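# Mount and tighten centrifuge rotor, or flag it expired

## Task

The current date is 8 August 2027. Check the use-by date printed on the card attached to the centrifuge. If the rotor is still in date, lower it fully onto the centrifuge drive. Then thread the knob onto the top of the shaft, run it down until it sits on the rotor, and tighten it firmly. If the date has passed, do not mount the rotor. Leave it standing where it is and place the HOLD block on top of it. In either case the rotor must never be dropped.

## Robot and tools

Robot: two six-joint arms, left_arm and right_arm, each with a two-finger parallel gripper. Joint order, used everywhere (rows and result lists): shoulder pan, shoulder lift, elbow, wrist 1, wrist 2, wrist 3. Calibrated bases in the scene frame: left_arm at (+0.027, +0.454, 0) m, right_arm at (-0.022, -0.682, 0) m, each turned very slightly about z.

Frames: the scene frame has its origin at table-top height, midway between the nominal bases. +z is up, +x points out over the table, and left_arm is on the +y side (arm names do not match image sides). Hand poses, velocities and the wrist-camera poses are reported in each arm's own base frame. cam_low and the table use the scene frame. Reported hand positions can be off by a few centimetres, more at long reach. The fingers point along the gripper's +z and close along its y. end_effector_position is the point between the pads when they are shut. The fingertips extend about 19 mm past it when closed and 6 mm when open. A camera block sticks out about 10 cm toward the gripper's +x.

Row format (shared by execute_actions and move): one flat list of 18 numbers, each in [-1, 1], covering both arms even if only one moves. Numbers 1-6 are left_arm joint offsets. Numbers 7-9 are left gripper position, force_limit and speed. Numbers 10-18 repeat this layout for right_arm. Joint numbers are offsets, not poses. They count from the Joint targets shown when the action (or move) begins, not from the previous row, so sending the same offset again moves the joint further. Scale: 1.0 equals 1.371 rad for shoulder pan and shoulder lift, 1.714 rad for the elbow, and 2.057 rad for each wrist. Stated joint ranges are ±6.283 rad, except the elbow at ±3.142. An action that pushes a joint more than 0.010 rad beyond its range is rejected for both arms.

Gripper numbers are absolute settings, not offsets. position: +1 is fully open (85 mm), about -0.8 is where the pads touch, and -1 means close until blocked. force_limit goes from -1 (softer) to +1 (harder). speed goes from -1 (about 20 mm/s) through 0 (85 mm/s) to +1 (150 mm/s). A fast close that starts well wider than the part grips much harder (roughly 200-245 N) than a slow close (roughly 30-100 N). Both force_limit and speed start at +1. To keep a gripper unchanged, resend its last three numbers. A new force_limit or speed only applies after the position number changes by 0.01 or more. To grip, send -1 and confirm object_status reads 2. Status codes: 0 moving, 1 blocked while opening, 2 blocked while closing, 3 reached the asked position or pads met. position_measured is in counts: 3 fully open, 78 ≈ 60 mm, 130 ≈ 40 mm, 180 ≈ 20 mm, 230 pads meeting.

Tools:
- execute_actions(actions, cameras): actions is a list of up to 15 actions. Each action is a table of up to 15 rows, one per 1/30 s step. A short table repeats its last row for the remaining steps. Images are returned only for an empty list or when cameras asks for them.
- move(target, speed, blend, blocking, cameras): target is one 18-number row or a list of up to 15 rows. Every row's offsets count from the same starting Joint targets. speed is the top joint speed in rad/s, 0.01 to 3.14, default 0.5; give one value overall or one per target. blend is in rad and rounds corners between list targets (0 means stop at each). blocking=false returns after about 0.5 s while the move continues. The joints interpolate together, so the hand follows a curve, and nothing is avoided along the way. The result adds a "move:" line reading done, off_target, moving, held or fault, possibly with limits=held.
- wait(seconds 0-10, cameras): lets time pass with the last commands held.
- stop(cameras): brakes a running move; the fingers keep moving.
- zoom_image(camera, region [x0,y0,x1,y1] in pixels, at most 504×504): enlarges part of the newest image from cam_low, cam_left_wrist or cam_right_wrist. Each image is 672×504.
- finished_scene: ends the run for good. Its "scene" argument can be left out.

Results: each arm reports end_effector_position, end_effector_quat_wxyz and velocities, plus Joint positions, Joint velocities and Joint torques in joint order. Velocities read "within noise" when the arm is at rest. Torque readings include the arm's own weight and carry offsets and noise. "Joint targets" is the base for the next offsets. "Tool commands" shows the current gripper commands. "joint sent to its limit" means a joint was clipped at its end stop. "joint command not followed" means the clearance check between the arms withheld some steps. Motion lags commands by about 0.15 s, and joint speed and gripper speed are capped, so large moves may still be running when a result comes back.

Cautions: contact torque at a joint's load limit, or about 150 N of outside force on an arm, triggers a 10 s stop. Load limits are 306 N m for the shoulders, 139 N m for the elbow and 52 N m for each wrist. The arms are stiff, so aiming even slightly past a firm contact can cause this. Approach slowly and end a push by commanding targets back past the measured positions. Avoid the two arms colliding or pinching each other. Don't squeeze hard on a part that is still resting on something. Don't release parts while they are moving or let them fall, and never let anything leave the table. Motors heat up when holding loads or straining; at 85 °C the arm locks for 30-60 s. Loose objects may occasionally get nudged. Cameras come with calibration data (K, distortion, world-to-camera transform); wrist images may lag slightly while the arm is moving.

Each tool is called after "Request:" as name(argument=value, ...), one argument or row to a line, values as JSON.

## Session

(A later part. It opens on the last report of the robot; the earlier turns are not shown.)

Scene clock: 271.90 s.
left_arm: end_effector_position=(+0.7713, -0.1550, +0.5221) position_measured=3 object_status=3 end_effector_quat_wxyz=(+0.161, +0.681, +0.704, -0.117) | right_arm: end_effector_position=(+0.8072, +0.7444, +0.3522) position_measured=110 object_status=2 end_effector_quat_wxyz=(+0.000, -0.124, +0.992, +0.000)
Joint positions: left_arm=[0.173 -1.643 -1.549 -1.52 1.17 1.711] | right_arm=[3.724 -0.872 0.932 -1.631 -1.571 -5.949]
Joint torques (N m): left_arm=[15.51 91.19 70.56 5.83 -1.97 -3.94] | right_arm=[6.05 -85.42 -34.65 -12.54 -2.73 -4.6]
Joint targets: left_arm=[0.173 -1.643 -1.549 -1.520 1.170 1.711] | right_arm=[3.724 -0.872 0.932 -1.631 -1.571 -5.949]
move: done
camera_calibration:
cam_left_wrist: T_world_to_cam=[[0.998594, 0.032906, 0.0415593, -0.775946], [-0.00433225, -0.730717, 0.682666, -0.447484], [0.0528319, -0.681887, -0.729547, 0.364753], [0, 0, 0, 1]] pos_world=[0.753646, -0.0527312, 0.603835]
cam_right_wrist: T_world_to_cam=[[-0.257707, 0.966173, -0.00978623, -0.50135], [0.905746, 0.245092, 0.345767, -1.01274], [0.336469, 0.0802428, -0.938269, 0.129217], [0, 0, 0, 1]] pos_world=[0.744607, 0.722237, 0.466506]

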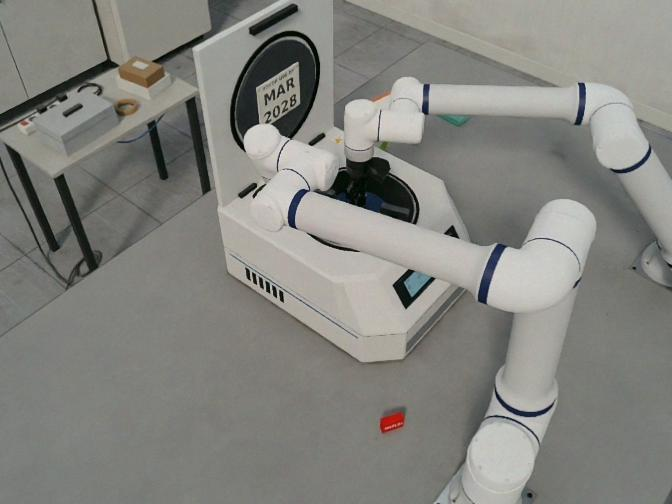

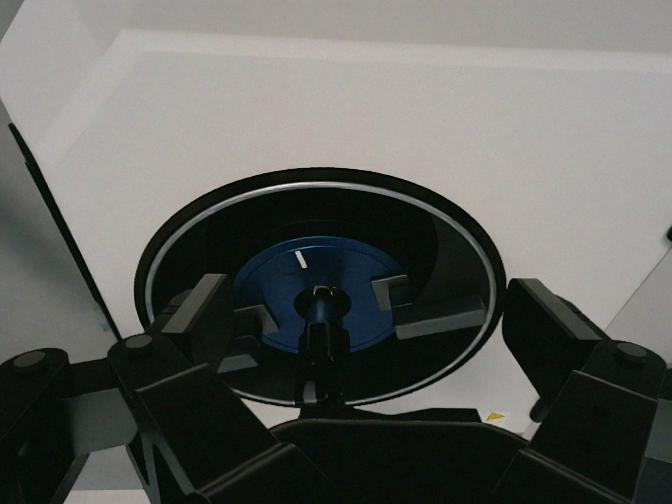

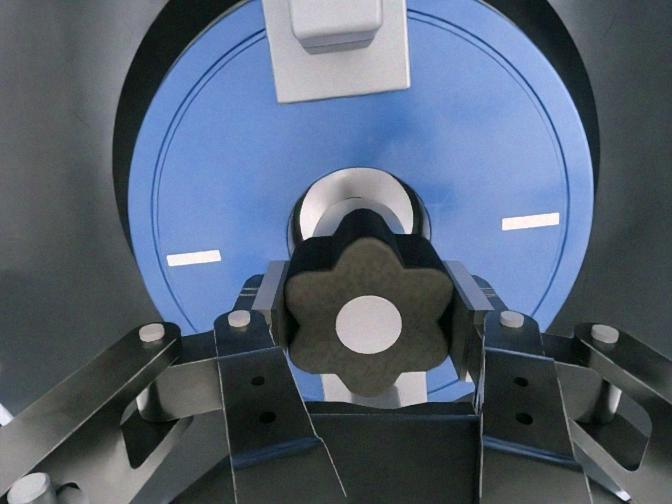

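Request:
move(
  target=[0,0,0,0,0,0,1,-1,-0.5,0,0.00028,0.00271,-0.00245,0,0,-1,0.3,-1],
  speed=0.02,
  cameras=[],
)

Request:
move(
  target=[0,0,0,0,0,0,1,-1,-0.5,0,0.00028,0.00271,-0.00245,0,0,-1,0.3,-1],
  speed=0.02,
  cameras=[],
)

Request:
move(
  target=[0,0,0,0,0,0,1,-1,-0.5,0,0.0003,0.00268,-0.00245,0,0,-1,0.3,-1],
  speed=0.02,
  cameras=[],
)

Scene clock: 273.50 s.
left_arm: end_effector_position=(+0.7713, -0.1550, +0.5221) position_measured=3 object_status=3 end_effector_quat_wxyz=(+0.161, +0.681, +0.704, -0.117) | right_arm: end_effector_position=(+0.8072, +0.7444, +0.3492) position_measured=110 object_status=2 end_effector_quat_wxyz=(+0.000, -0.124, +0.992, +0.000)
Joint positions: left_arm=[0.173 -1.643 -1.549 -1.52 1.17 1.711] | right_arm=[3.724 -0.872 0.937 -1.636 -1.571 -5.949]
Joint torques (N m): left_arm=[13.07 88.16 71.61 5.85 -2.16 -3.6] | right_arm=[4.55 -81.37 -34.14 -11.88 -2.56 -4.72]
Joint targets: left_arm=[0.173 -1.643 -1.549 -1.520 1.170 1.711] | right_arm=[3.724 -0.872 0.937 -1.636 -1.571 -5.949]
move: done
No camera images: "cameras" was empty.

Scene clock: 274.20 s.
left_arm: end_effector_position=(+0.7713, -0.1550, +0.5221) position_measured=3 object_status=3 end_effector_quat_wxyz=(+0.161, +0.681, +0.704, -0.117) | right_arm: end_effector_position=(+0.8072, +0.7444, +0.3462) position_measured=110 object_status=2 end_effector_quat_wxyz=(+0.000, -0.124, +0.992, +0.000)
Joint positions: left_arm=[0.173 -1.643 -1.549 -1.52 1.17 1.711] | right_arm=[3.724 -0.871 0.941 -1.641 -1.571 -5.949]
Joint torques (N m): left_arm=[13.03 89.03 70.8 5.91 -2.02 -3.94] | right_arm=[4.05 -81.46 -33.91 -11.79 -2.71 -4.69]
Joint targets: left_arm=[0.173 -1.643 -1.549 -1.520 1.170 1.711] | right_arm=[3.724 -0.871 0.941 -1.641 -1.571 -5.949]
move: done
No camera images: "cameras" was empty.

Scene clock: 274.90 s.
left_arm: end_effector_position=(+0.7713, -0.1550, +0.5221) position_measured=3 object_status=3 end_effector_quat_wxyz=(+0.161, +0.681, +0.704, -0.117) | right_arm: end_effector_position=(+0.8072, +0.7444, +0.3432) position_measured=110 object_status=2 end_effector_quat_wxyz=(+0.000, -0.124, +0.992, +0.000)
Joint positions: left_arm=[0.173 -1.643 -1.549 -1.52 1.17 1.711] | right_arm=[3.724 -0.871 0.946 -1.646 -1.571 -5.949]
Joint torques (N m): left_arm=[14.39 88.65 71.36 5.94 -1.97 -3.94] | right_arm=[3.78 -80.74 -33.6 -12.49 -2.57 -4.7]
Joint targets: left_arm=[0.173 -1.643 -1.549 -1.520 1.170 1.711] | right_arm=[3.724 -0.871 0.946 -1.646 -1.571 -5.949]
move: done
No camera images: "cameras" was empty.

Request:
move(
  target=[0,0,0,0,0,0,1,-1,-0.5,0,0.00033,0.00266,-0.00244,0,0,-1,0.3,-1],
  speed=0.02,
  cameras=[],
)

Request:
move(
  target=[0,0,0,0,0,0,1,-1,-0.5,0,0.00036,0.00263,-0.00243,0,0,-1,0.3,-1],
  speed=0.02,
  cameras=[],
)

Request:
move(
  target=[0,0,0,0,0,0,1,-1,-0.5,0,0.00038,0.0026,-0.00242,0,0,-1,0.3,-1],
  speed=0.02,
  cameras=["cam_left_wrist", "cam_right_wrist"],
)

Scene clock: 277.03 s.
left_arm: end_effector_position=(+0.7713, -0.1550, +0.5221) position_measured=3 object_status=3 end_effector_quat_wxyz=(+0.161, +0.681, +0.704, -0.117) | right_arm: end_effector_position=(+0.8072, +0.7443, +0.3401) position_measured=110 object_status=2 end_effector_quat_wxyz=(+0.000, -0.124, +0.992, +0.000)
Joint positions: left_arm=[0.173 -1.643 -1.549 -1.52 1.17 1.711] | right_arm=[3.724 -0.871 0.95 -1.651 -1.571 -5.949]
Joint torques (N m): left_arm=[11.3 92 72.12 5.74 -2.26 -4.11] | right_arm=[0.94 -81.39 -34.49 -12.63 -2.67 -4.58]
Joint targets: left_arm=[0.173 -1.643 -1.549 -1.520 1.170 1.711] | right_arm=[3.724 -0.871 0.951 -1.651 -1.571 -5.949]
move: done
No camera images: "cameras" was empty.

Scene clock: 277.73 s.
left_arm: end_effector_position=(+0.7713, -0.1550, +0.5221) position_measured=3 object_status=3 end_effector_quat_wxyz=(+0.161, +0.681, +0.704, -0.117) | right_arm: end_effector_position=(+0.8072, +0.7443, +0.3370) position_measured=110 object_status=2 end_effector_quat_wxyz=(+0.000, -0.124, +0.992, +0.000)
Joint positions: left_arm=[0.173 -1.643 -1.549 -1.52 1.17 1.711] | right_arm=[3.724 -0.87 0.955 -1.656 -1.571 -5.949]
Joint torques (N m): left_arm=[13.45 89.65 71.35 5.82 -1.93 -4.03] | right_arm=[0.56 -82.85 -35.65 -13.93 -2.71 -4.72]
Joint targets: left_arm=[0.173 -1.643 -1.549 -1.520 1.170 1.711] | right_arm=[3.724 -0.870 0.955 -1.656 -1.571 -5.949]
move: done
No camera images: "cameras" was empty.

Scene clock: 278.43 s.
left_arm: end_effector_position=(+0.7713, -0.1550, +0.5221) position_measured=3 object_status=3 end_effector_quat_wxyz=(+0.161, +0.681, +0.704, -0.117) | right_arm: end_effector_position=(+0.8072, +0.7443, +0.3341) position_measured=110 object_status=2 end_effector_quat_wxyz=(+0.000, -0.124, +0.992, +0.000)
Joint positions: left_arm=[0.173 -1.643 -1.549 -1.52 1.17 1.711] | right_arm=[3.724 -0.87 0.959 -1.661 -1.571 -5.949]
Joint torques (N m): left_arm=[14.61 89.55 71.83 6.13 -1.84 -3.85] | right_arm=[0.32 -78.97 -33.61 -13.77 -2.51 -4.63]
Joint targets: left_arm=[0.173 -1.643 -1.549 -1.520 1.170 1.711] | right_arm=[3.724 -0.870 0.960 -1.661 -1.571 -5.949]
move: done
camera_calibration:
cam_left_wrist: T_world_to_cam=[[0.998594, 0.032906, 0.0415593, -0.775946], [-0.00433225, -0.730717, 0.682666, -0.447484], [0.0528319, -0.681887, -0.729547, 0.364753], [0, 0, 0, 1]] pos_world=[0.753646, -0.0527312, 0.603835]
cam_right_wrist: T_world_to_cam=[[-0.257698, 0.966176, -0.00981133, -0.501526], [0.905704, 0.245081, 0.345885, -1.00646], [0.33659, 0.0802475, -0.938226, 0.112027], [0, 0, 0, 1]] pos_world=[0.744607, 0.722237, 0.448306]
Images, in order (width x height): cam_left_wrist 672x504, cam_right_wrist 672x504.

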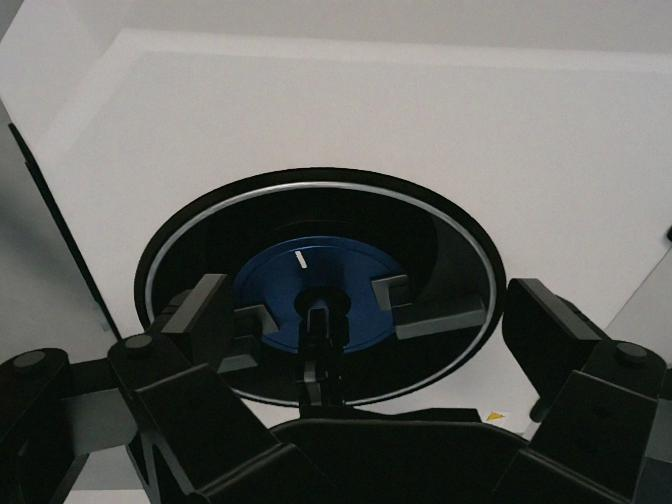

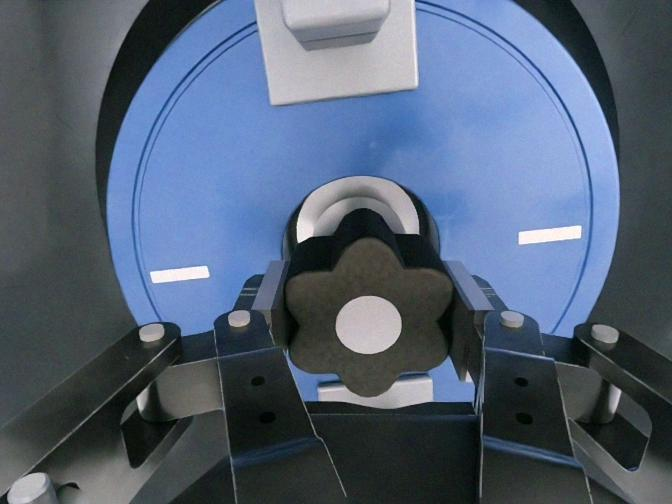

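Request:
move(
  target=[0,0,0,0,0,0,1,-1,-0.5,0,0.0004,0.00258,-0.00241,0,0,-1,0.3,-1],
  speed=0.02,
  cameras=[],
)

Request:
move(
  target=[0,0,0,0,0,0,1,-1,-0.5,0,0.00042,0.00255,-0.0024,0,0,-1,0.3,-1],
  speed=0.02,
  cameras=[],
)

Scene clock: 279.37 s.
left_arm: end_effector_position=(+0.7713, -0.1550, +0.5221) position_measured=3 object_status=3 end_effector_quat_wxyz=(+0.161, +0.681, +0.704, -0.117) | right_arm: end_effector_position=(+0.8072, +0.7443, +0.3310) position_measured=110 object_status=2 end_effector_quat_wxyz=(+0.000, -0.124, +0.992, +0.000)
Joint positions: left_arm=[0.173 -1.643 -1.549 -1.52 1.17 1.711] | right_arm=[3.724 -0.869 0.964 -1.666 -1.571 -5.949]
Joint torques (N m): left_arm=[14.05 90.83 72.03 6.15 -1.72 -4.11] | right_arm=[-0.42 -78.46 -34.73 -13.74 -2.75 -4.69]
Joint targets: left_arm=[0.173 -1.643 -1.549 -1.520 1.170 1.711] | right_arm=[3.724 -0.869 0.964 -1.666 -1.571 -5.949]
move: done
No camera images: "cameras" was empty.

Scene clock: 280.07 s.
left_arm: end_effector_position=(+0.7713, -0.1550, +0.5221) position_measured=3 object_status=3 end_effector_quat_wxyz=(+0.161, +0.681, +0.704, -0.117) | right_arm: end_effector_position=(+0.8072, +0.7443, +0.3284) position_measured=110 object_status=2 end_effector_quat_wxyz=(+0.001, -0.124, +0.992, +0.000)
Joint positions: left_arm=[0.173 -1.643 -1.549 -1.52 1.17 1.711] | right_arm=[3.724 -0.869 0.968 -1.671 -1.571 -5.949]
Joint torques (N m): left_arm=[11.57 88.2 72.23 5.64 -2.13 -4.17] | right_arm=[-0.85 -41.51 -9.13 -13.12 -2.26 -4.53]
Joint targets: left_arm=[0.173 -1.643 -1.549 -1.520 1.170 1.711] | right_arm=[3.724 -0.868 0.968 -1.671 -1.571 -5.949]
move: done
No camera images: "cameras" was empty.

Request:
move(
  target=[0,0,0,0,0,0,1,-1,-0.5,0,0,0,0,0,0.4,-1,0.3,-1],
  speed=0.6,
  cameras=["cam_left_wrist"],
)

Request:
move(
  target=[0,0,0,0,0,0,1,-1,-0.5,0,0,0,0,0,0.4,-1,0.3,-1],
  speed=0.6,
  cameras=["cam_left_wrist", "cam_right_wrist"],
)

Scene clock: 282.77 s.
left_arm: end_effector_position=(+0.7713, -0.1550, +0.5221) position_measured=3 object_status=3 end_effector_quat_wxyz=(+0.161, +0.681, +0.704, -0.117) | right_arm: end_effector_position=(+0.8072, +0.7443, +0.3279) position_measured=110 object_status=2 end_effector_quat_wxyz=(+0.000, +0.283, +0.959, +0.000)
Joint positions: left_arm=[0.173 -1.643 -1.549 -1.52 1.17 1.711] | right_arm=[3.724 -0.868 0.968 -1.671 -1.571 -5.126]
Joint torques (N m): left_arm=[11.97 89.89 72.85 5.99 -2.18 -3.88] | right_arm=[-3.5 -19.26 -3.69 -5.54 1.51 4.24]
Joint targets: left_arm=[0.173 -1.643 -1.549 -1.520 1.170 1.711] | right_arm=[3.724 -0.868 0.968 -1.671 -1.571 -5.126]
move: done
camera_calibration:
cam_left_wrist: T_world_to_cam=[[0.998594, 0.032906, 0.0415593, -0.775946], [-0.00433225, -0.730717, 0.682666, -0.447484], [0.0528319, -0.681887, -0.729547, 0.364753], [0, 0, 0, 1]] pos_world=[0.753646, -0.0527312, 0.603835]
Images, in order (width x height): cam_left_wrist 672x504.

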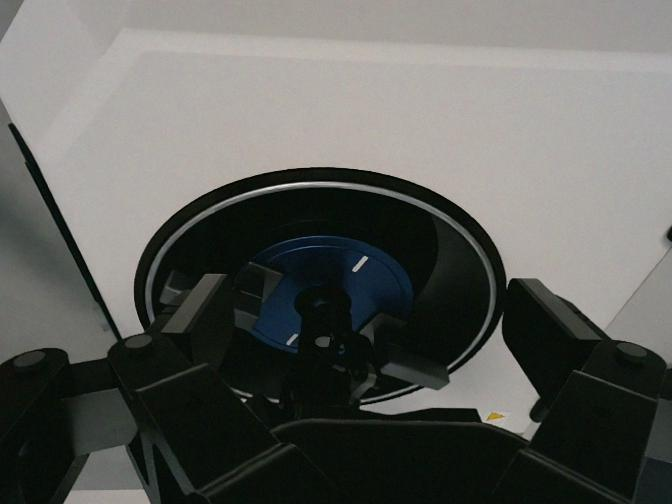

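Scene clock: 284.73 s.
left_arm: end_effector_position=(+0.7713, -0.1550, +0.5221) position_measured=3 object_status=3 end_effector_quat_wxyz=(+0.161, +0.681, +0.704, -0.117) | right_arm: end_effector_position=(+0.8072, +0.7443, +0.3279) position_measured=110 object_status=2 end_effector_quat_wxyz=(+0.000, +0.643, +0.766, +0.000)
Joint positions: left_arm=[0.173 -1.643 -1.549 -1.52 1.17 1.711] | right_arm=[3.724 -0.868 0.968 -1.671 -1.571 -4.303]
Joint torques (N m): left_arm=[11.66 91.2 73.13 5.82 -1.92 -3.93] | right_arm=[-5.46 -23.49 -3.69 -0.43 -2.25 4.87]
Joint targets: left_arm=[0.173 -1.643 -1.549 -1.520 1.170 1.711] | right_arm=[3.724 -0.868 0.968 -1.671 -1.571 -4.303]
move: done
camera_calibration:
cam_left_wrist: T_world_to_cam=[[0.998594, 0.032906, 0.0415593, -0.775946], [-0.00433225, -0.730717, 0.682666, -0.447484], [0.0528319, -0.681887, -0.729547, 0.364753], [0, 0, 0, 1]] pos_world=[0.753646, -0.0527312, 0.603835]
cam_right_wrist: T_world_to_cam=[[0.98273, 0.184835, -0.00876677, -0.921523], [0.176426, -0.921631, 0.345646, 0.452873], [0.0558076, -0.341223, -0.938324, 0.646708], [0, 0, 0, 1]] pos_world=[0.789619, 0.808383, 0.442209]
Images, in order (width x height): cam_left_wrist 672x504, cam_right_wrist 672x504.

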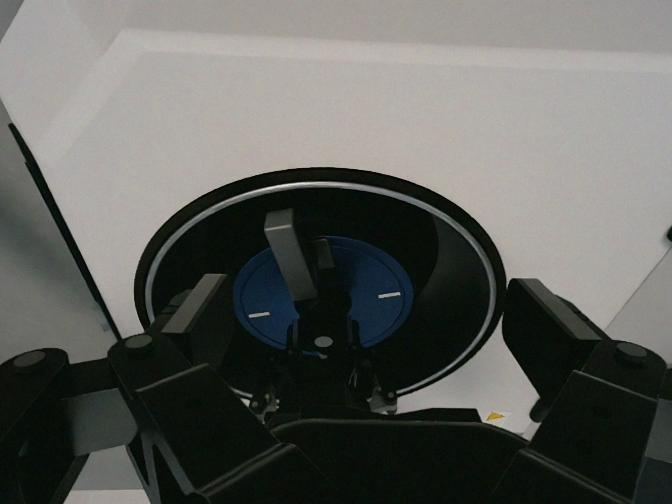

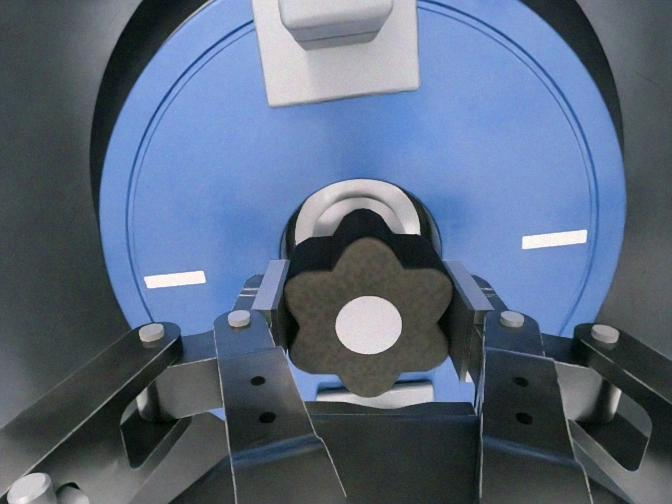

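Request:
move(
  target=[
    [0,0,0,0,0,0,1,-1,-0.5,0,0,0,0,0,0.0754,-1,0.3,-1],
    [0,0,0,0,0,0,1,-1,-0.5,0,-0.0031,-0.0305,0.0275,0,0.0754,-1,0.3,-1],
    [0,0,0,0,0,0,1,-1,-0.5,0,-0.0031,-0.0305,0.0275,0,-0.8736,-1,0.3,-1],
  ],
  speed=[0.3, 0.06, 1.5],
  cameras=["all"],
)

Scene clock: 293.07 s.
left_arm: end_effector_position=(+0.7713, -0.1550, +0.5221) position_measured=3 object_status=3 end_effector_quat_wxyz=(+0.161, +0.681, +0.704, -0.117) | right_arm: end_effector_position=(+0.8074, +0.7445, +0.3618) position_measured=110 object_status=2 end_effector_quat_wxyz=(+0.000, -0.198, +0.980, +0.000)
Joint positions: left_arm=[0.173 -1.643 -1.549 -1.52 1.17 1.711] | right_arm=[3.724 -0.873 0.916 -1.614 -1.571 -6.1]
Joint torques (N m): left_arm=[11.04 90.24 73.1 5.98 -1.69 -3.79] | right_arm=[-11.92 -102.82 -52.24 -2.13 1.24 -4.38]
Joint targets: left_arm=[0.173 -1.643 -1.549 -1.520 1.170 1.711] | right_arm=[3.724 -0.873 0.916 -1.614 -1.571 -6.100]
move: done
camera_calibration:
cam_left_wrist: T_world_to_cam=[[0.998594, 0.032906, 0.0415593, -0.775946], [-0.00433225, -0.730717, 0.682666, -0.447484], [0.0528319, -0.681887, -0.729547, 0.364753], [0, 0, 0, 1]] pos_world=[0.753646, -0.0527312, 0.603835]
cam_right_wrist: T_world_to_cam=[[-0.40031, 0.916327, -0.00988751, -0.349051], [0.858502, 0.378779, 0.345688, -1.07772], [0.320508, 0.129894, -0.938297, 0.114038], [0, 0, 0, 1]] pos_world=[0.748949, 0.71325, 0.476106]

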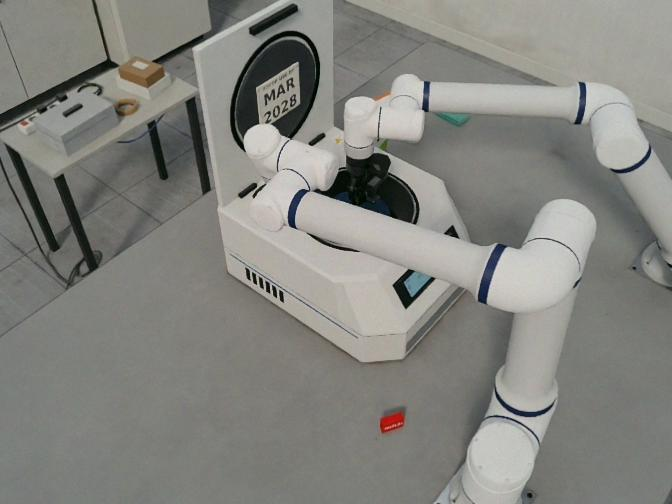

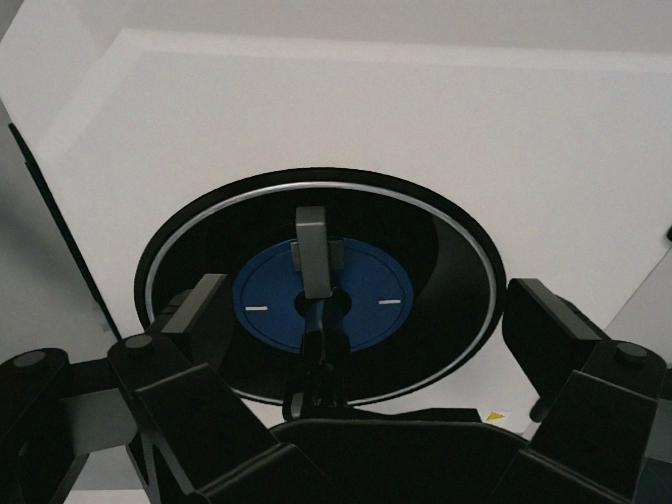

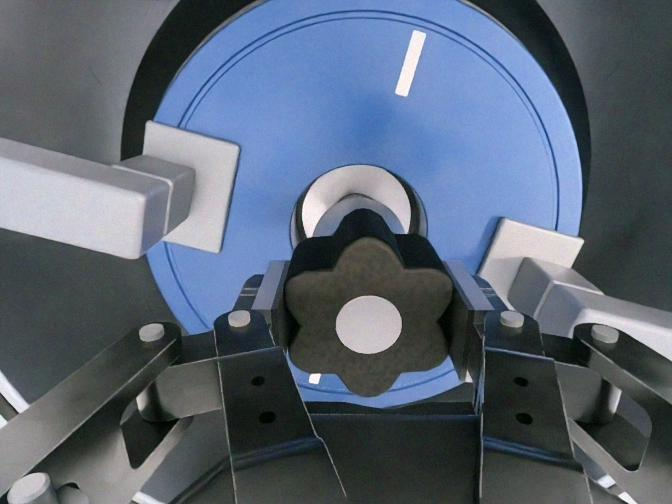

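Request:
move(
  target=[-0.06839,-0.02587,-0.12338,0.11986,-0.10212,-0.06816,1,-1,-0.5,0,0,0,0,0,0,-1,0.3,-1],
  speed=0.3,
  cameras=["all"],
)

Scene clock: 294.60 s.
left_arm: end_effector_position=(+0.7548, -0.2775, +0.4098) position_measured=3 object_status=3 end_effector_quat_wxyz=(+0.221, +0.647, +0.701, -0.204) | right_arm: end_effector_position=(+0.8074, +0.7445, +0.3618) position_measured=110 object_status=2 end_effector_quat_wxyz=(+0.000, -0.198, +0.980, +0.000)
Joint positions: left_arm=[0.08 -1.679 -1.76 -1.274 0.96 1.571] | right_arm=[3.724 -0.873 0.916 -1.614 -1.571 -6.1]
Joint torques (N m): left_arm=[-9.73 61.96 64.49 6.8 -3.34 -4.38] | right_arm=[-13.81 -101.9 -51.84 -2.6 1.2 -4.64]
Joint targets: left_arm=[0.080 -1.679 -1.760 -1.273 0.960 1.570] | right_arm=[3.724 -0.873 0.916 -1.614 -1.571 -6.100]
move: done
camera_calibration:
cam_left_wrist: T_world_to_cam=[[0.997778, 0.065783, -0.0105856, -0.719651], [0.0460779, -0.566497, 0.822775, -0.510302], [0.0481279, -0.821434, -0.568269, 0.099011], [0, 0, 0, 1]] pos_world=[0.7368, -0.160413, 0.46851]
cam_right_wrist: T_world_to_cam=[[-0.400531, 0.91623, -0.00988145, -0.348819], [0.858401, 0.378979, 0.34572, -1.0778], [0.320504, 0.129989, -0.938286, 0.113967], [0, 0, 0, 1]] pos_world=[0.748949, 0.71325, 0.476106]

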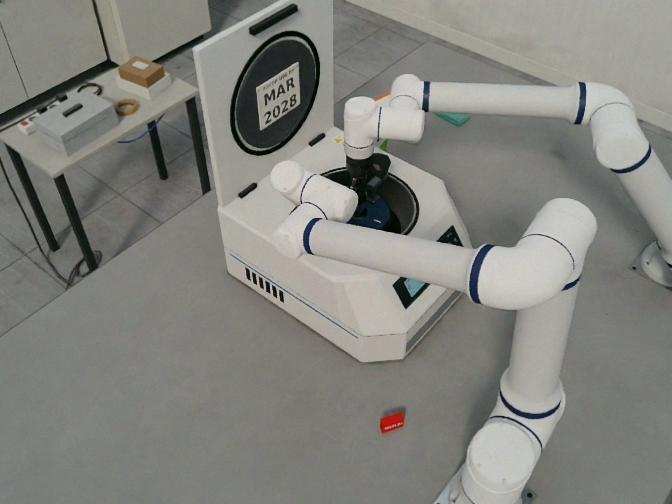

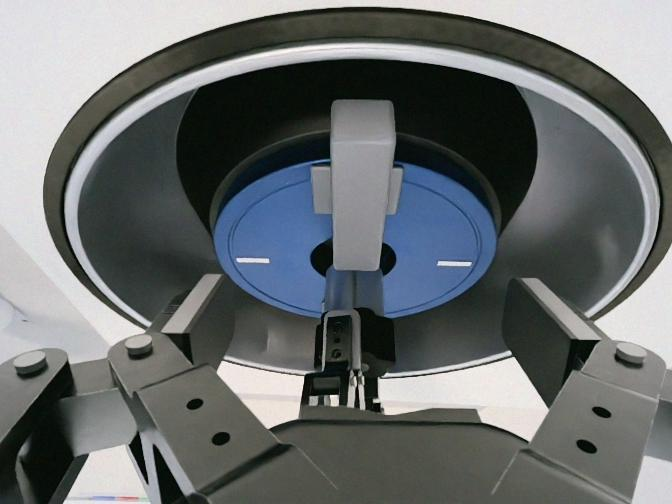

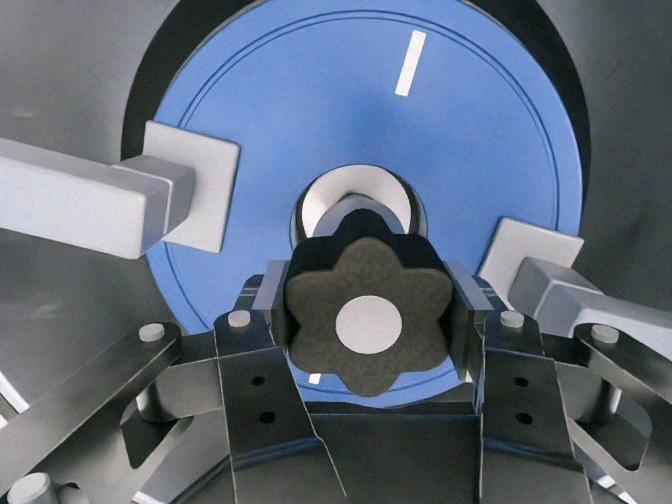

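Request:
move(
  target=[-0.00058,-0.0219,-0.0352,0.0438,0,0.0004,1,-1,-0.5,0,0,0,0,0,0,-1,0.3,-1],
  speed=0.3,
  cameras=["cam_left_wrist", "cam_low"],
)

Scene clock: 297.37 s.
left_arm: end_effector_position=(+0.7554, -0.2781, +0.3589) position_measured=3 object_status=3 end_effector_quat_wxyz=(+0.221, +0.647, +0.700, -0.204) | right_arm: end_effector_position=(+0.8074, +0.7445, +0.3618) position_measured=110 object_status=2 end_effector_quat_wxyz=(+0.000, -0.198, +0.980, +0.000)
Joint positions: left_arm=[0.079 -1.709 -1.82 -1.183 0.96 1.571] | right_arm=[3.724 -0.873 0.916 -1.614 -1.571 -6.1]
Joint torques (N m): left_arm=[-6.17 63.19 60.57 6.57 -2.2 4.4] | right_arm=[-13.78 -101.99 -51.08 -2.87 1.07 -4.73]
Joint targets: left_arm=[0.079 -1.709 -1.820 -1.183 0.960 1.571] | right_arm=[3.724 -0.873 0.916 -1.614 -1.571 -6.100]
move: done
camera_calibration:
cam_left_wrist: T_world_to_cam=[[0.997871, 0.0643632, -0.0104816, -0.721291], [0.045179, -0.566439, 0.822864, -0.468164], [0.047025, -0.821586, -0.568141, 0.0702901], [0, 0, 0, 1]] pos_world=[0.737601, -0.161013, 0.41761]
Images, in order (width x height): cam_low 672x504, cam_left_wrist 672x504.

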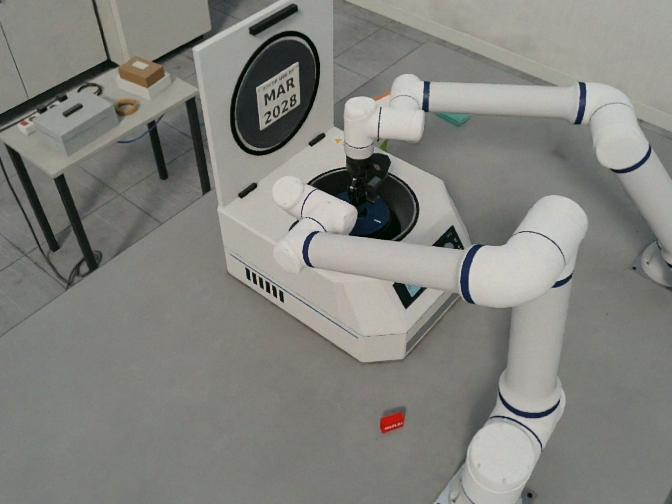

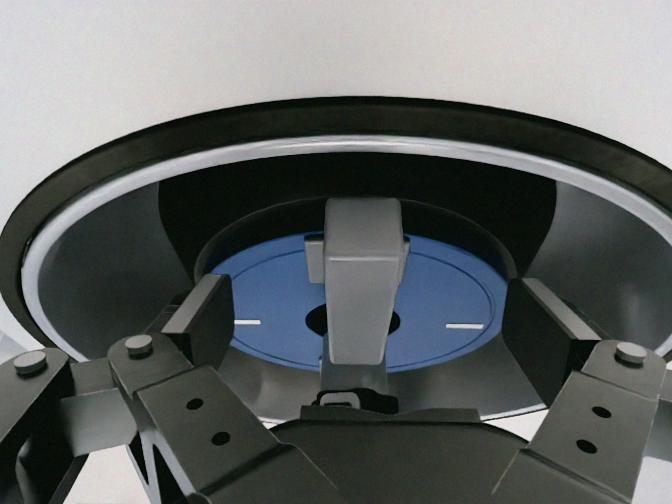

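Request:
move(
  target=[0,-0.01094,-0.01785,0.02197,0,0,1,-1,-0.5,0,0,0,0,0,0,-1,0.3,-1],
  speed=0.15,
  cameras=["cam_left_wrist"],
)

Scene clock: 298.73 s.
left_arm: end_effector_position=(+0.7541, -0.2782, +0.3337) position_measured=3 object_status=3 end_effector_quat_wxyz=(+0.221, +0.647, +0.700, -0.204) | right_arm: end_effector_position=(+0.8074, +0.7445, +0.3618) position_measured=110 object_status=2 end_effector_quat_wxyz=(+0.000, -0.198, +0.980, +0.000)
Joint positions: left_arm=[0.079 -1.724 -1.851 -1.138 0.96 1.571] | right_arm=[3.724 -0.873 0.916 -1.614 -1.571 -6.1]
Joint torques (N m): left_arm=[-5.9 60.05 62.14 6.26 -1.4 4.12] | right_arm=[-13.14 -102.26 -50.54 -3.17 0.95 -4.63]
Joint targets: left_arm=[0.079 -1.724 -1.851 -1.138 0.960 1.571] | right_arm=[3.724 -0.873 0.916 -1.614 -1.571 -6.100]
move: done
camera_calibration:
cam_left_wrist: T_world_to_cam=[[0.997872, 0.0642877, -0.0108993, -0.7201], [0.0454798, -0.56643, 0.822854, -0.447642], [0.0467257, -0.821599, -0.568148, 0.056173], [0, 0, 0, 1]] pos_world=[0.736301, -0.161113, 0.39241]
Images, in order (width x height): cam_left_wrist 672x504.

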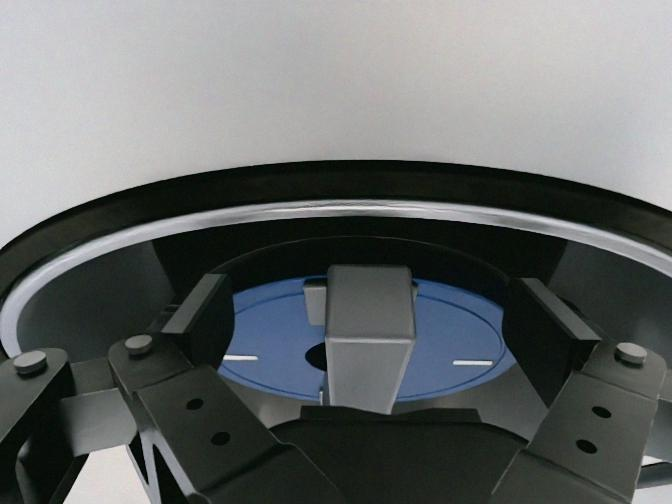

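Request:
execute_actions(
  actions=[
    [[0,0,0,0,0,0,-1,-0.3,-1,0,0,0,0,0,0,-1,0.3,-1]],
    [[0,0,0,0,0,0,-1,-0.3,-1,0,0,0,0,0,0,-1,0.3,-1]],
    [[0,0,0,0,0,0,-1,-0.3,-1,0,0,0,0,0,0,-1,0.3,-1]],
    [[0,0,0,0,0,0,-1,-0.3,-1,0,0,0,0,0,0,-1,0.3,-1]],
    [[0,0,0,0,0,0,-1,-0.3,-1,0,0,0,0,0,0,-1,0.3,-1]],
    [[0,0,0,0,0,0,-1,-0.3,-1,0,0,0,0,0,0,-1,0.3,-1]],
    [[0,0,0,0,0,0,-1,-0.3,-1,0,0,0,0,0,0,-1,0.3,-1]],
  ],
  cameras=["cam_left_wrist", "cam_right_wrist"],
)

Scene clock: 303.13 s.
left_arm: end_effector_position=(+0.7541, -0.2782, +0.3336) position_measured=171 object_status=2 end_effector_quat_wxyz=(+0.221, +0.647, +0.700, -0.204) | right_arm: end_effector_position=(+0.8074, +0.7445, +0.3618) position_measured=110 object_status=2 end_effector_quat_wxyz=(+0.000, -0.198, +0.980, +0.000)
Joint positions: left_arm=[0.079 -1.724 -1.851 -1.138 0.96 1.571] | right_arm=[3.724 -0.873 0.916 -1.614 -1.571 -6.1]
Joint torques (N m): left_arm=[-0.57 65.58 63.8 0.48 0.48 4.16] | right_arm=[-13.35 -102.06 -49.31 -3.71 0.41 -4.6]
Joint targets: left_arm=[0.079 -1.724 -1.851 -1.138 0.960 1.571] | right_arm=[3.724 -0.873 0.916 -1.614 -1.571 -6.100]
Step readings (joint positions of left_arm | right_arm):
0: [0.079 -1.724 -1.851 -1.138 0.960 1.571] | [3.724 -0.873 0.916 -1.614 -1.571 -6.100]
1: [0.079 -1.724 -1.851 -1.138 0.960 1.571] | [3.724 -0.873 0.916 -1.614 -1.571 -6.100]
2: [0.079 -1.724 -1.851 -1.138 0.960 1.571] | [3.724 -0.873 0.916 -1.614 -1.571 -6.100]
4: [0.079 -1.724 -1.851 -1.138 0.960 1.571] | [3.724 -0.873 0.916 -1.614 -1.571 -6.100]
8: [0.079 -1.724 -1.851 -1.138 0.960 1.571] | [3.724 -0.873 0.916 -1.614 -1.571 -6.100]
15: [0.079 -1.724 -1.851 -1.138 0.960 1.571] | [3.724 -0.873 0.916 -1.614 -1.571 -6.100]
16: [0.079 -1.724 -1.851 -1.138 0.960 1.571] | [3.724 -0.873 0.916 -1.614 -1.571 -6.100]
17: [0.079 -1.724 -1.851 -1.138 0.960 1.571] | [3.724 -0.873 0.916 -1.614 -1.571 -6.100]
19: [0.079 -1.724 -1.851 -1.138 0.960 1.571] | [3.724 -0.873 0.916 -1.614 -1.571 -6.100]
23: [0.079 -1.724 -1.851 -1.138 0.960 1.571] | [3.724 -0.873 0.916 -1.614 -1.571 -6.100]
30: [0.079 -1.724 -1.851 -1.138 0.960 1.571] | [3.724 -0.873 0.916 -1.614 -1.571 -6.100]
31: [0.079 -1.724 -1.851 -1.138 0.960 1.571] | [3.724 -0.873 0.916 -1.614 -1.571 -6.100]
32: [0.079 -1.724 -1.851 -1.138 0.960 1.571] | [3.724 -0.873 0.916 -1.614 -1.571 -6.100]
34: [0.079 -1.724 -1.851 -1.138 0.960 1.571] | [3.724 -0.873 0.916 -1.614 -1.571 -6.100]
38: [0.079 -1.724 -1.851 -1.138 0.960 1.571] | [3.724 -0.873 0.916 -1.614 -1.571 -6.100]
45: [0.079 -1.724 -1.851 -1.138 0.960 1.571] | [3.724 -0.873 0.916 -1.614 -1.571 -6.100]
46: [0.079 -1.724 -1.851 -1.138 0.960 1.571] | [3.724 -0.873 0.916 -1.614 -1.571 -6.100]
47: [0.079 -1.724 -1.851 -1.138 0.960 1.571] | [3.724 -0.873 0.916 -1.614 -1.571 -6.100]
49: [0.079 -1.724 -1.851 -1.138 0.960 1.571] | [3.724 -0.873 0.916 -1.614 -1.571 -6.100]
53: [0.079 -1.724 -1.851 -1.138 0.960 1.571] | [3.724 -0.873 0.916 -1.614 -1.571 -6.100]
60: [0.079 -1.724 -1.851 -1.138 0.960 1.571] | [3.724 -0.873 0.916 -1.614 -1.571 -6.100]
61: [0.079 -1.724 -1.851 -1.138 0.960 1.571] | [3.724 -0.873 0.916 -1.614 -1.571 -6.100]
62: [0.079 -1.724 -1.851 -1.138 0.960 1.571] | [3.724 -0.873 0.916 -1.614 -1.571 -6.100]
64: [0.079 -1.724 -1.851 -1.138 0.960 1.571] | [3.724 -0.873 0.916 -1.614 -1.571 -6.100]
68: [0.079 -1.724 -1.851 -1.138 0.960 1.571] | [3.724 -0.873 0.916 -1.614 -1.571 -6.100]
75: [0.079 -1.724 -1.851 -1.138 0.960 1.571] | [3.724 -0.873 0.916 -1.614 -1.571 -6.100]
76: [0.079 -1.724 -1.851 -1.138 0.960 1.571] | [3.724 -0.873 0.916 -1.614 -1.571 -6.100]
77: [0.079 -1.724 -1.851 -1.138 0.960 1.571] | [3.724 -0.873 0.916 -1.614 -1.571 -6.100]
79: [0.079 -1.724 -1.851 -1.138 0.960 1.571] | [3.724 -0.873 0.916 -1.614 -1.571 -6.100]
83: [0.079 -1.724 -1.851 -1.138 0.960 1.571] | [3.724 -0.873 0.916 -1.614 -1.571 -6.100]
90: [0.079 -1.724 -1.851 -1.138 0.960 1.571] | [3.724 -0.873 0.916 -1.614 -1.571 -6.100]
91: [0.079 -1.724 -1.851 -1.138 0.960 1.571] | [3.724 -0.873 0.916 -1.614 -1.571 -6.100]
92: [0.079 -1.724 -1.851 -1.138 0.960 1.571] | [3.724 -0.873 0.916 -1.614 -1.571 -6.100]
94: [0.079 -1.724 -1.851 -1.138 0.960 1.571] | [3.724 -0.873 0.916 -1.614 -1.571 -6.100]
98: [0.079 -1.724 -1.851 -1.138 0.960 1.571] | [3.724 -0.873 0.916 -1.614 -1.571 -6.100]
105: [0.079 -1.724 -1.851 -1.138 0.960 1.571] | [3.724 -0.873 0.916 -1.614 -1.571 -6.100]
camera_calibration:
cam_left_wrist: T_world_to_cam=[[0.997872, 0.0642877, -0.0108993, -0.720102], [0.0454798, -0.56643, 0.822854, -0.447478], [0.0467257, -0.821599, -0.568148, 0.0560593], [0, 0, 0, 1]] pos_world=[0.736301, -0.161113, 0.39221]
cam_right_wrist: T_world_to_cam=[[-0.400531, 0.91623, -0.00988145, -0.348819], [0.858401, 0.378979, 0.34572, -1.0778], [0.320504, 0.129989, -0.938286, 0.113967], [0, 0, 0, 1]] pos_world=[0.748949, 0.71325, 0.476106]
Images, in order (width x height): cam_left_wrist 672x504, cam_right_wrist 672x504.

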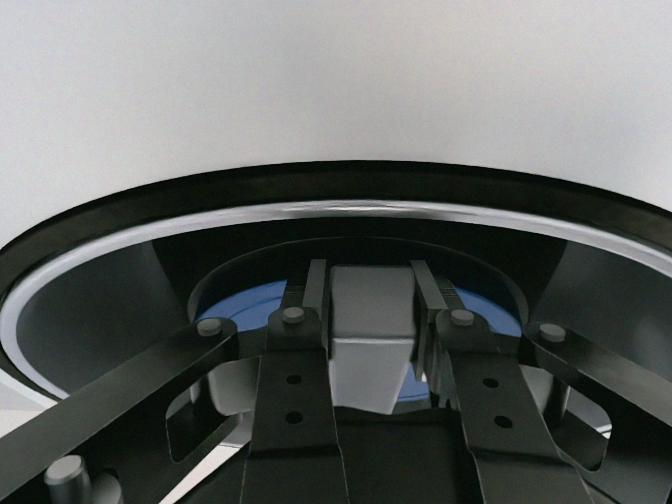

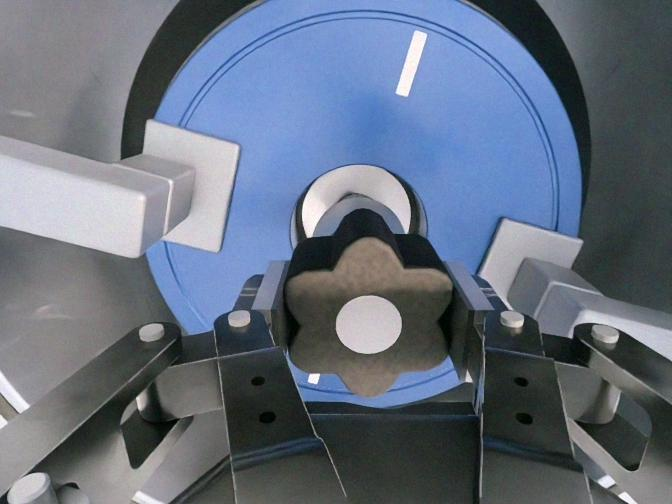

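Request:
move(
  target=[0,0,0,0,0,0,-1,-0.3,-1,0,0.00292,0.028,-0.02528,0,0,-1,0.3,-1],
  speed=0.1,
  cameras=["cam_right_wrist"],
)

Request:
move(
  target=[0,0,0,0,0,0,-1,-0.3,-1,0,0.00036,0.0021,-0.00198,0,0,-1,0.3,-1],
  speed=0.03,
  cameras=[],
)

Scene clock: 304.87 s.
left_arm: end_effector_position=(+0.7541, -0.2782, +0.3335) position_measured=171 object_status=2 end_effector_quat_wxyz=(+0.221, +0.647, +0.700, -0.204) | right_arm: end_effector_position=(+0.8073, +0.7444, +0.3307) position_measured=110 object_status=2 end_effector_quat_wxyz=(+0.000, -0.198, +0.980, +0.000)
Joint positions: left_arm=[0.079 -1.724 -1.851 -1.138 0.96 1.571] | right_arm=[3.724 -0.869 0.964 -1.666 -1.571 -6.1]
Joint torques (N m): left_arm=[1.5 79.34 71.23 1.34 0.77 3.83] | right_arm=[-12.47 -78.07 -34.23 -14.39 0.26 -4.62]
Joint targets: left_arm=[0.079 -1.724 -1.851 -1.138 0.960 1.571] | right_arm=[3.724 -0.869 0.964 -1.667 -1.571 -6.100]
move: done
camera_calibration:
cam_right_wrist: T_world_to_cam=[[-0.400531, 0.91623, -0.00988145, -0.349115], [0.858401, 0.378979, 0.34572, -1.06684], [0.320504, 0.129989, -0.938286, 0.0848637], [0, 0, 0, 1]] pos_world=[0.748749, 0.71315, 0.445006]
Images, in order (width x height): cam_right_wrist 672x504.

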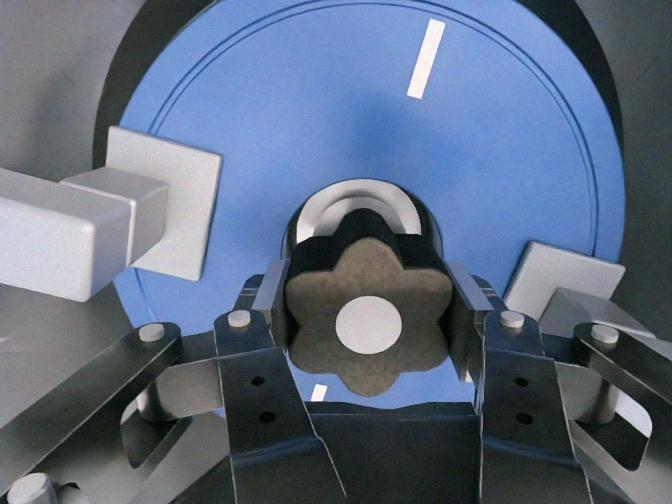

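Scene clock: 305.57 s.
left_arm: end_effector_position=(+0.7541, -0.2782, +0.3335) position_measured=171 object_status=2 end_effector_quat_wxyz=(+0.221, +0.647, +0.700, -0.204) | right_arm: end_effector_position=(+0.8073, +0.7444, +0.3285) position_measured=110 object_status=2 end_effector_quat_wxyz=(+0.001, -0.198, +0.980, +0.000)
Joint positions: left_arm=[0.079 -1.724 -1.851 -1.138 0.96 1.571] | right_arm=[3.724 -0.869 0.967 -1.671 -1.571 -6.1]
Joint torques (N m): left_arm=[3.29 86.53 75.06 3.43 0.5 4.24] | right_arm=[-12 -39.76 -10.29 -13.69 0.41 -4.22]
Joint targets: left_arm=[0.079 -1.724 -1.851 -1.138 0.960 1.571] | right_arm=[3.724 -0.868 0.968 -1.671 -1.571 -6.100]
move: done
No camera images: "cameras" was empty.

Request:
move(
  target=[0,0,0,0,0,0,-1,-0.3,-1,0,0,0,0,0,0.25,-1,0.3,-1],
  speed=0.5,
  cameras=[],
)

Scene clock: 307.47 s.
left_arm: end_effector_position=(+0.7541, -0.2782, +0.3336) position_measured=171 object_status=2 end_effector_quat_wxyz=(+0.221, +0.647, +0.700, -0.204) | right_arm: end_effector_position=(+0.8073, +0.7444, +0.3280) position_measured=110 object_status=2 end_effector_quat_wxyz=(+0.000, +0.057, +0.998, +0.000)
Joint positions: left_arm=[0.079 -1.724 -1.851 -1.138 0.96 1.571] | right_arm=[3.724 -0.868 0.968 -1.671 -1.571 -5.586]
Joint torques (N m): left_arm=[4.61 91.61 83.73 -0.04 -0.35 3.83] | right_arm=[-11.41 -24.68 -23.24 -9.02 0.15 5.77]
Joint targets: left_arm=[0.079 -1.724 -1.851 -1.138 0.960 1.571] | right_arm=[3.724 -0.868 0.968 -1.671 -1.571 -5.586]
move: done
No camera images: "cameras" was empty.

Request:
move(
  target=[0,0,0,0,0,0,-1,-0.3,-1,0,0,0,0,0,0.3,-1,0.3,-1],
  speed=0.5,
  cameras=["cam_right_wrist", "cam_left_wrist"],
)

Scene clock: 309.43 s.
left_arm: end_effector_position=(+0.7541, -0.2782, +0.3336) position_measured=171 object_status=2 end_effector_quat_wxyz=(+0.221, +0.647, +0.700, -0.204) | right_arm: end_effector_position=(+0.8073, +0.7444, +0.3280) position_measured=110 object_status=2 end_effector_quat_wxyz=(+0.000, +0.358, +0.934, +0.000)
Joint positions: left_arm=[0.079 -1.724 -1.851 -1.138 0.96 1.571] | right_arm=[3.724 -0.868 0.968 -1.671 -1.571 -4.969]
Joint torques (N m): left_arm=[5.93 93.51 83.14 0.49 -1.93 2.85] | right_arm=[-8.45 -23.61 -23.38 -6.6 -0.37 5.99]
Joint targets: left_arm=[0.079 -1.724 -1.851 -1.138 0.960 1.571] | right_arm=[3.724 -0.868 0.968 -1.671 -1.571 -4.969]
move: done
camera_calibration:
cam_left_wrist: T_world_to_cam=[[0.997872, 0.0642877, -0.0108993, -0.720102], [0.0454798, -0.56643, 0.822854, -0.447478], [0.0467257, -0.821599, -0.568148, 0.0560593], [0, 0, 0, 1]] pos_world=[0.736301, -0.161113, 0.39221]
cam_right_wrist: T_world_to_cam=[[0.658749, 0.752307, -0.00917698, -1.08244], [0.707974, -0.615709, 0.345942, -0.204111], [0.254605, -0.234386, -0.938211, 0.406763], [0, 0, 0, 1]] pos_world=[0.753998, 0.783995, 0.442307]
Images, in order (width x height): cam_left_wrist 672x504, cam_right_wrist 672x504.

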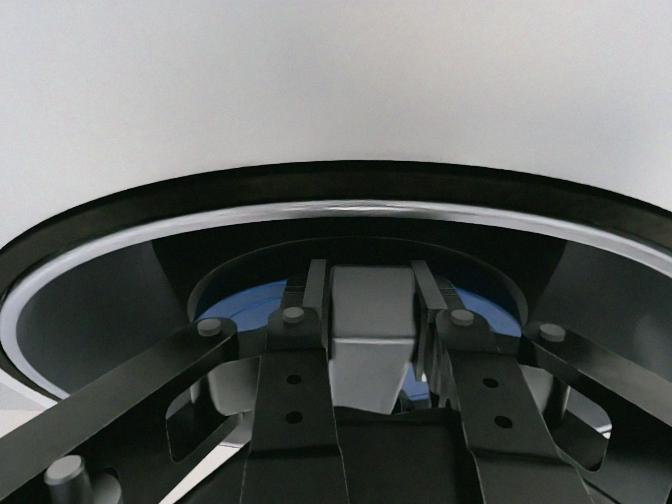

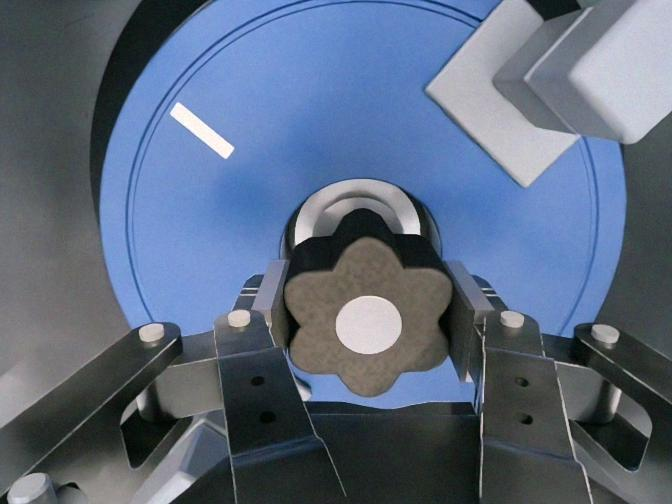

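Request:
move(
  target=[0,0,0,0,0,0,-1,-0.3,-1,0,0,0,0,0,0.3,-1,0.3,-1],
  speed=0.6,
  cameras=["cam_low"],
)

Scene clock: 311.37 s.
left_arm: end_effector_position=(+0.7541, -0.2782, +0.3336) position_measured=171 object_status=2 end_effector_quat_wxyz=(+0.221, +0.647, +0.700, -0.204) | right_arm: end_effector_position=(+0.8073, +0.7444, +0.3280) position_measured=110 object_status=2 end_effector_quat_wxyz=(+0.000, +0.624, +0.781, +0.000)
Joint positions: left_arm=[0.079 -1.724 -1.851 -1.138 0.96 1.571] | right_arm=[3.724 -0.868 0.968 -1.671 -1.571 -4.352]
Joint torques (N m): left_arm=[9.59 92.96 82.56 1.33 -1.5 2.28] | right_arm=[-8.34 -31.13 -19.68 -4.37 -1.81 5.74]
Joint targets: left_arm=[0.079 -1.724 -1.851 -1.138 0.960 1.571] | right_arm=[3.724 -0.868 0.968 -1.671 -1.571 -4.351]
move: done
Images, in order (width x height): cam_low 672x504.

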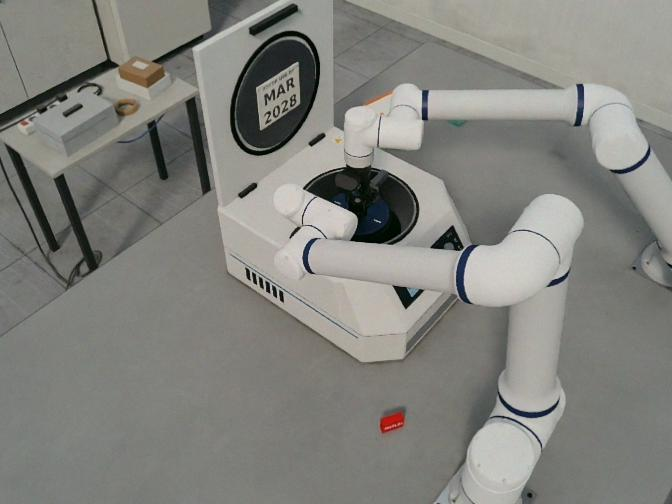

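Request:
move(
  target=[0,0,0,0,0,0,-1,-0.3,-1,0,0,0,0,0,0.4,-1,0.3,-1],
  speed=0.7,
  cameras=["cam_right_wrist"],
)

Request:
move(
  target=[0,0,0,0,0,0,-1,-0.3,-1,0,0,0,0,0,0.4,-1,0.3,-1],
  speed=0.7,
  cameras=["cam_right_wrist"],
)

Scene clock: 313.40 s.
left_arm: end_effector_position=(+0.7541, -0.2782, +0.3336) position_measured=171 object_status=2 end_effector_quat_wxyz=(+0.221, +0.647, +0.700, -0.204) | right_arm: end_effector_position=(+0.8073, +0.7444, +0.3280) position_measured=110 object_status=2 end_effector_quat_wxyz=(+0.000, +0.885, +0.466, +0.000)
Joint positions: left_arm=[0.079 -1.724 -1.851 -1.138 0.96 1.571] | right_arm=[3.724 -0.868 0.968 -1.671 -1.571 -3.529]
Joint torques (N m): left_arm=[13.25 91.81 83.4 1.81 -0.81 1.29] | right_arm=[-6.55 -42.94 -14.23 2.37 -3.12 5.16]
Joint targets: left_arm=[0.079 -1.724 -1.851 -1.138 0.960 1.571] | right_arm=[3.724 -0.868 0.968 -1.671 -1.571 -3.529]
move: done
camera_calibration:
cam_right_wrist: T_world_to_cam=[[0.831747, -0.555087, -0.00864793, -0.249024], [-0.518507, -0.782313, 0.345164, 0.910233], [-0.198361, -0.282605, -0.938503, 0.808355], [0, 0, 0, 1]] pos_world=[0.839433, 0.802301, 0.442311]
Images, in order (width x height): cam_right_wrist 672x504.

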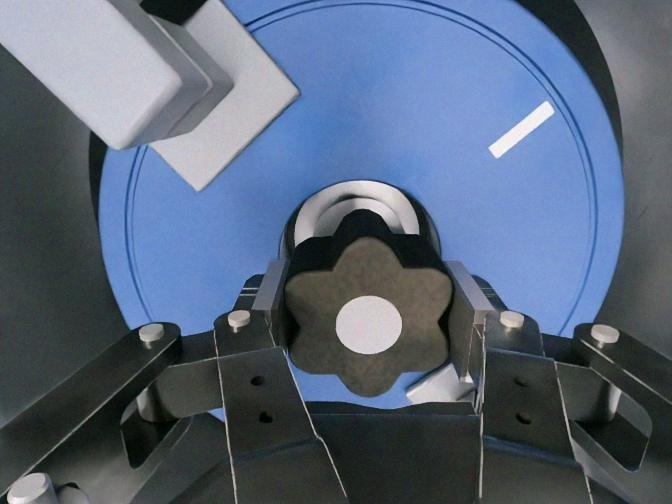

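Scene clock: 315.23 s.
left_arm: end_effector_position=(+0.7541, -0.2782, +0.3336) position_measured=171 object_status=2 end_effector_quat_wxyz=(+0.221, +0.647, +0.700, -0.204) | right_arm: end_effector_position=(+0.8073, +0.7444, +0.3280) position_measured=110 object_status=2 end_effector_quat_wxyz=(+0.000, +0.997, +0.073, +0.000)
Joint positions: left_arm=[0.079 -1.724 -1.851 -1.138 0.96 1.571] | right_arm=[3.724 -0.868 0.968 -1.671 -1.571 -2.706]
Joint torques (N m): left_arm=[9.1 91.56 82.2 1.94 -0.06 0.45] | right_arm=[-4.44 -53.33 -9.57 1.12 0.8 5.01]
Joint targets: left_arm=[0.079 -1.724 -1.851 -1.138 0.960 1.571] | right_arm=[3.724 -0.868 0.968 -1.671 -1.571 -2.706]
move: done
camera_calibration:
cam_right_wrist: T_world_to_cam=[[0.158782, -0.987274, -0.00888206, 0.616056], [-0.926312, -0.152078, 0.344701, 0.770426], [-0.341665, -0.0465046, -0.93867, 0.748406], [0, 0, 0, 1]] pos_world=[0.871541, 0.760185, 0.442412]
Images, in order (width x height): cam_right_wrist 672x504.

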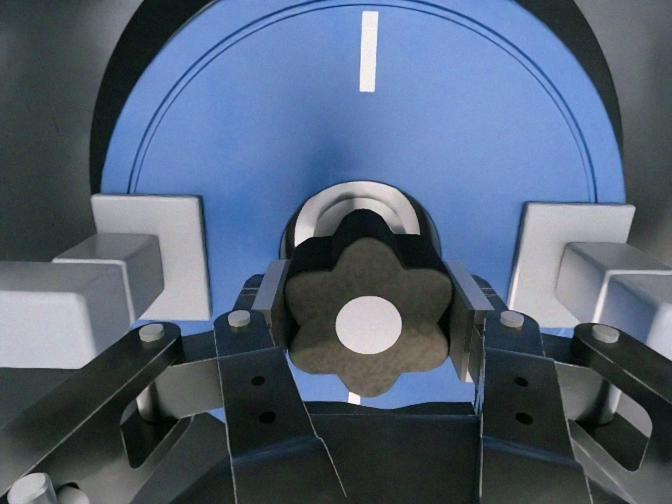

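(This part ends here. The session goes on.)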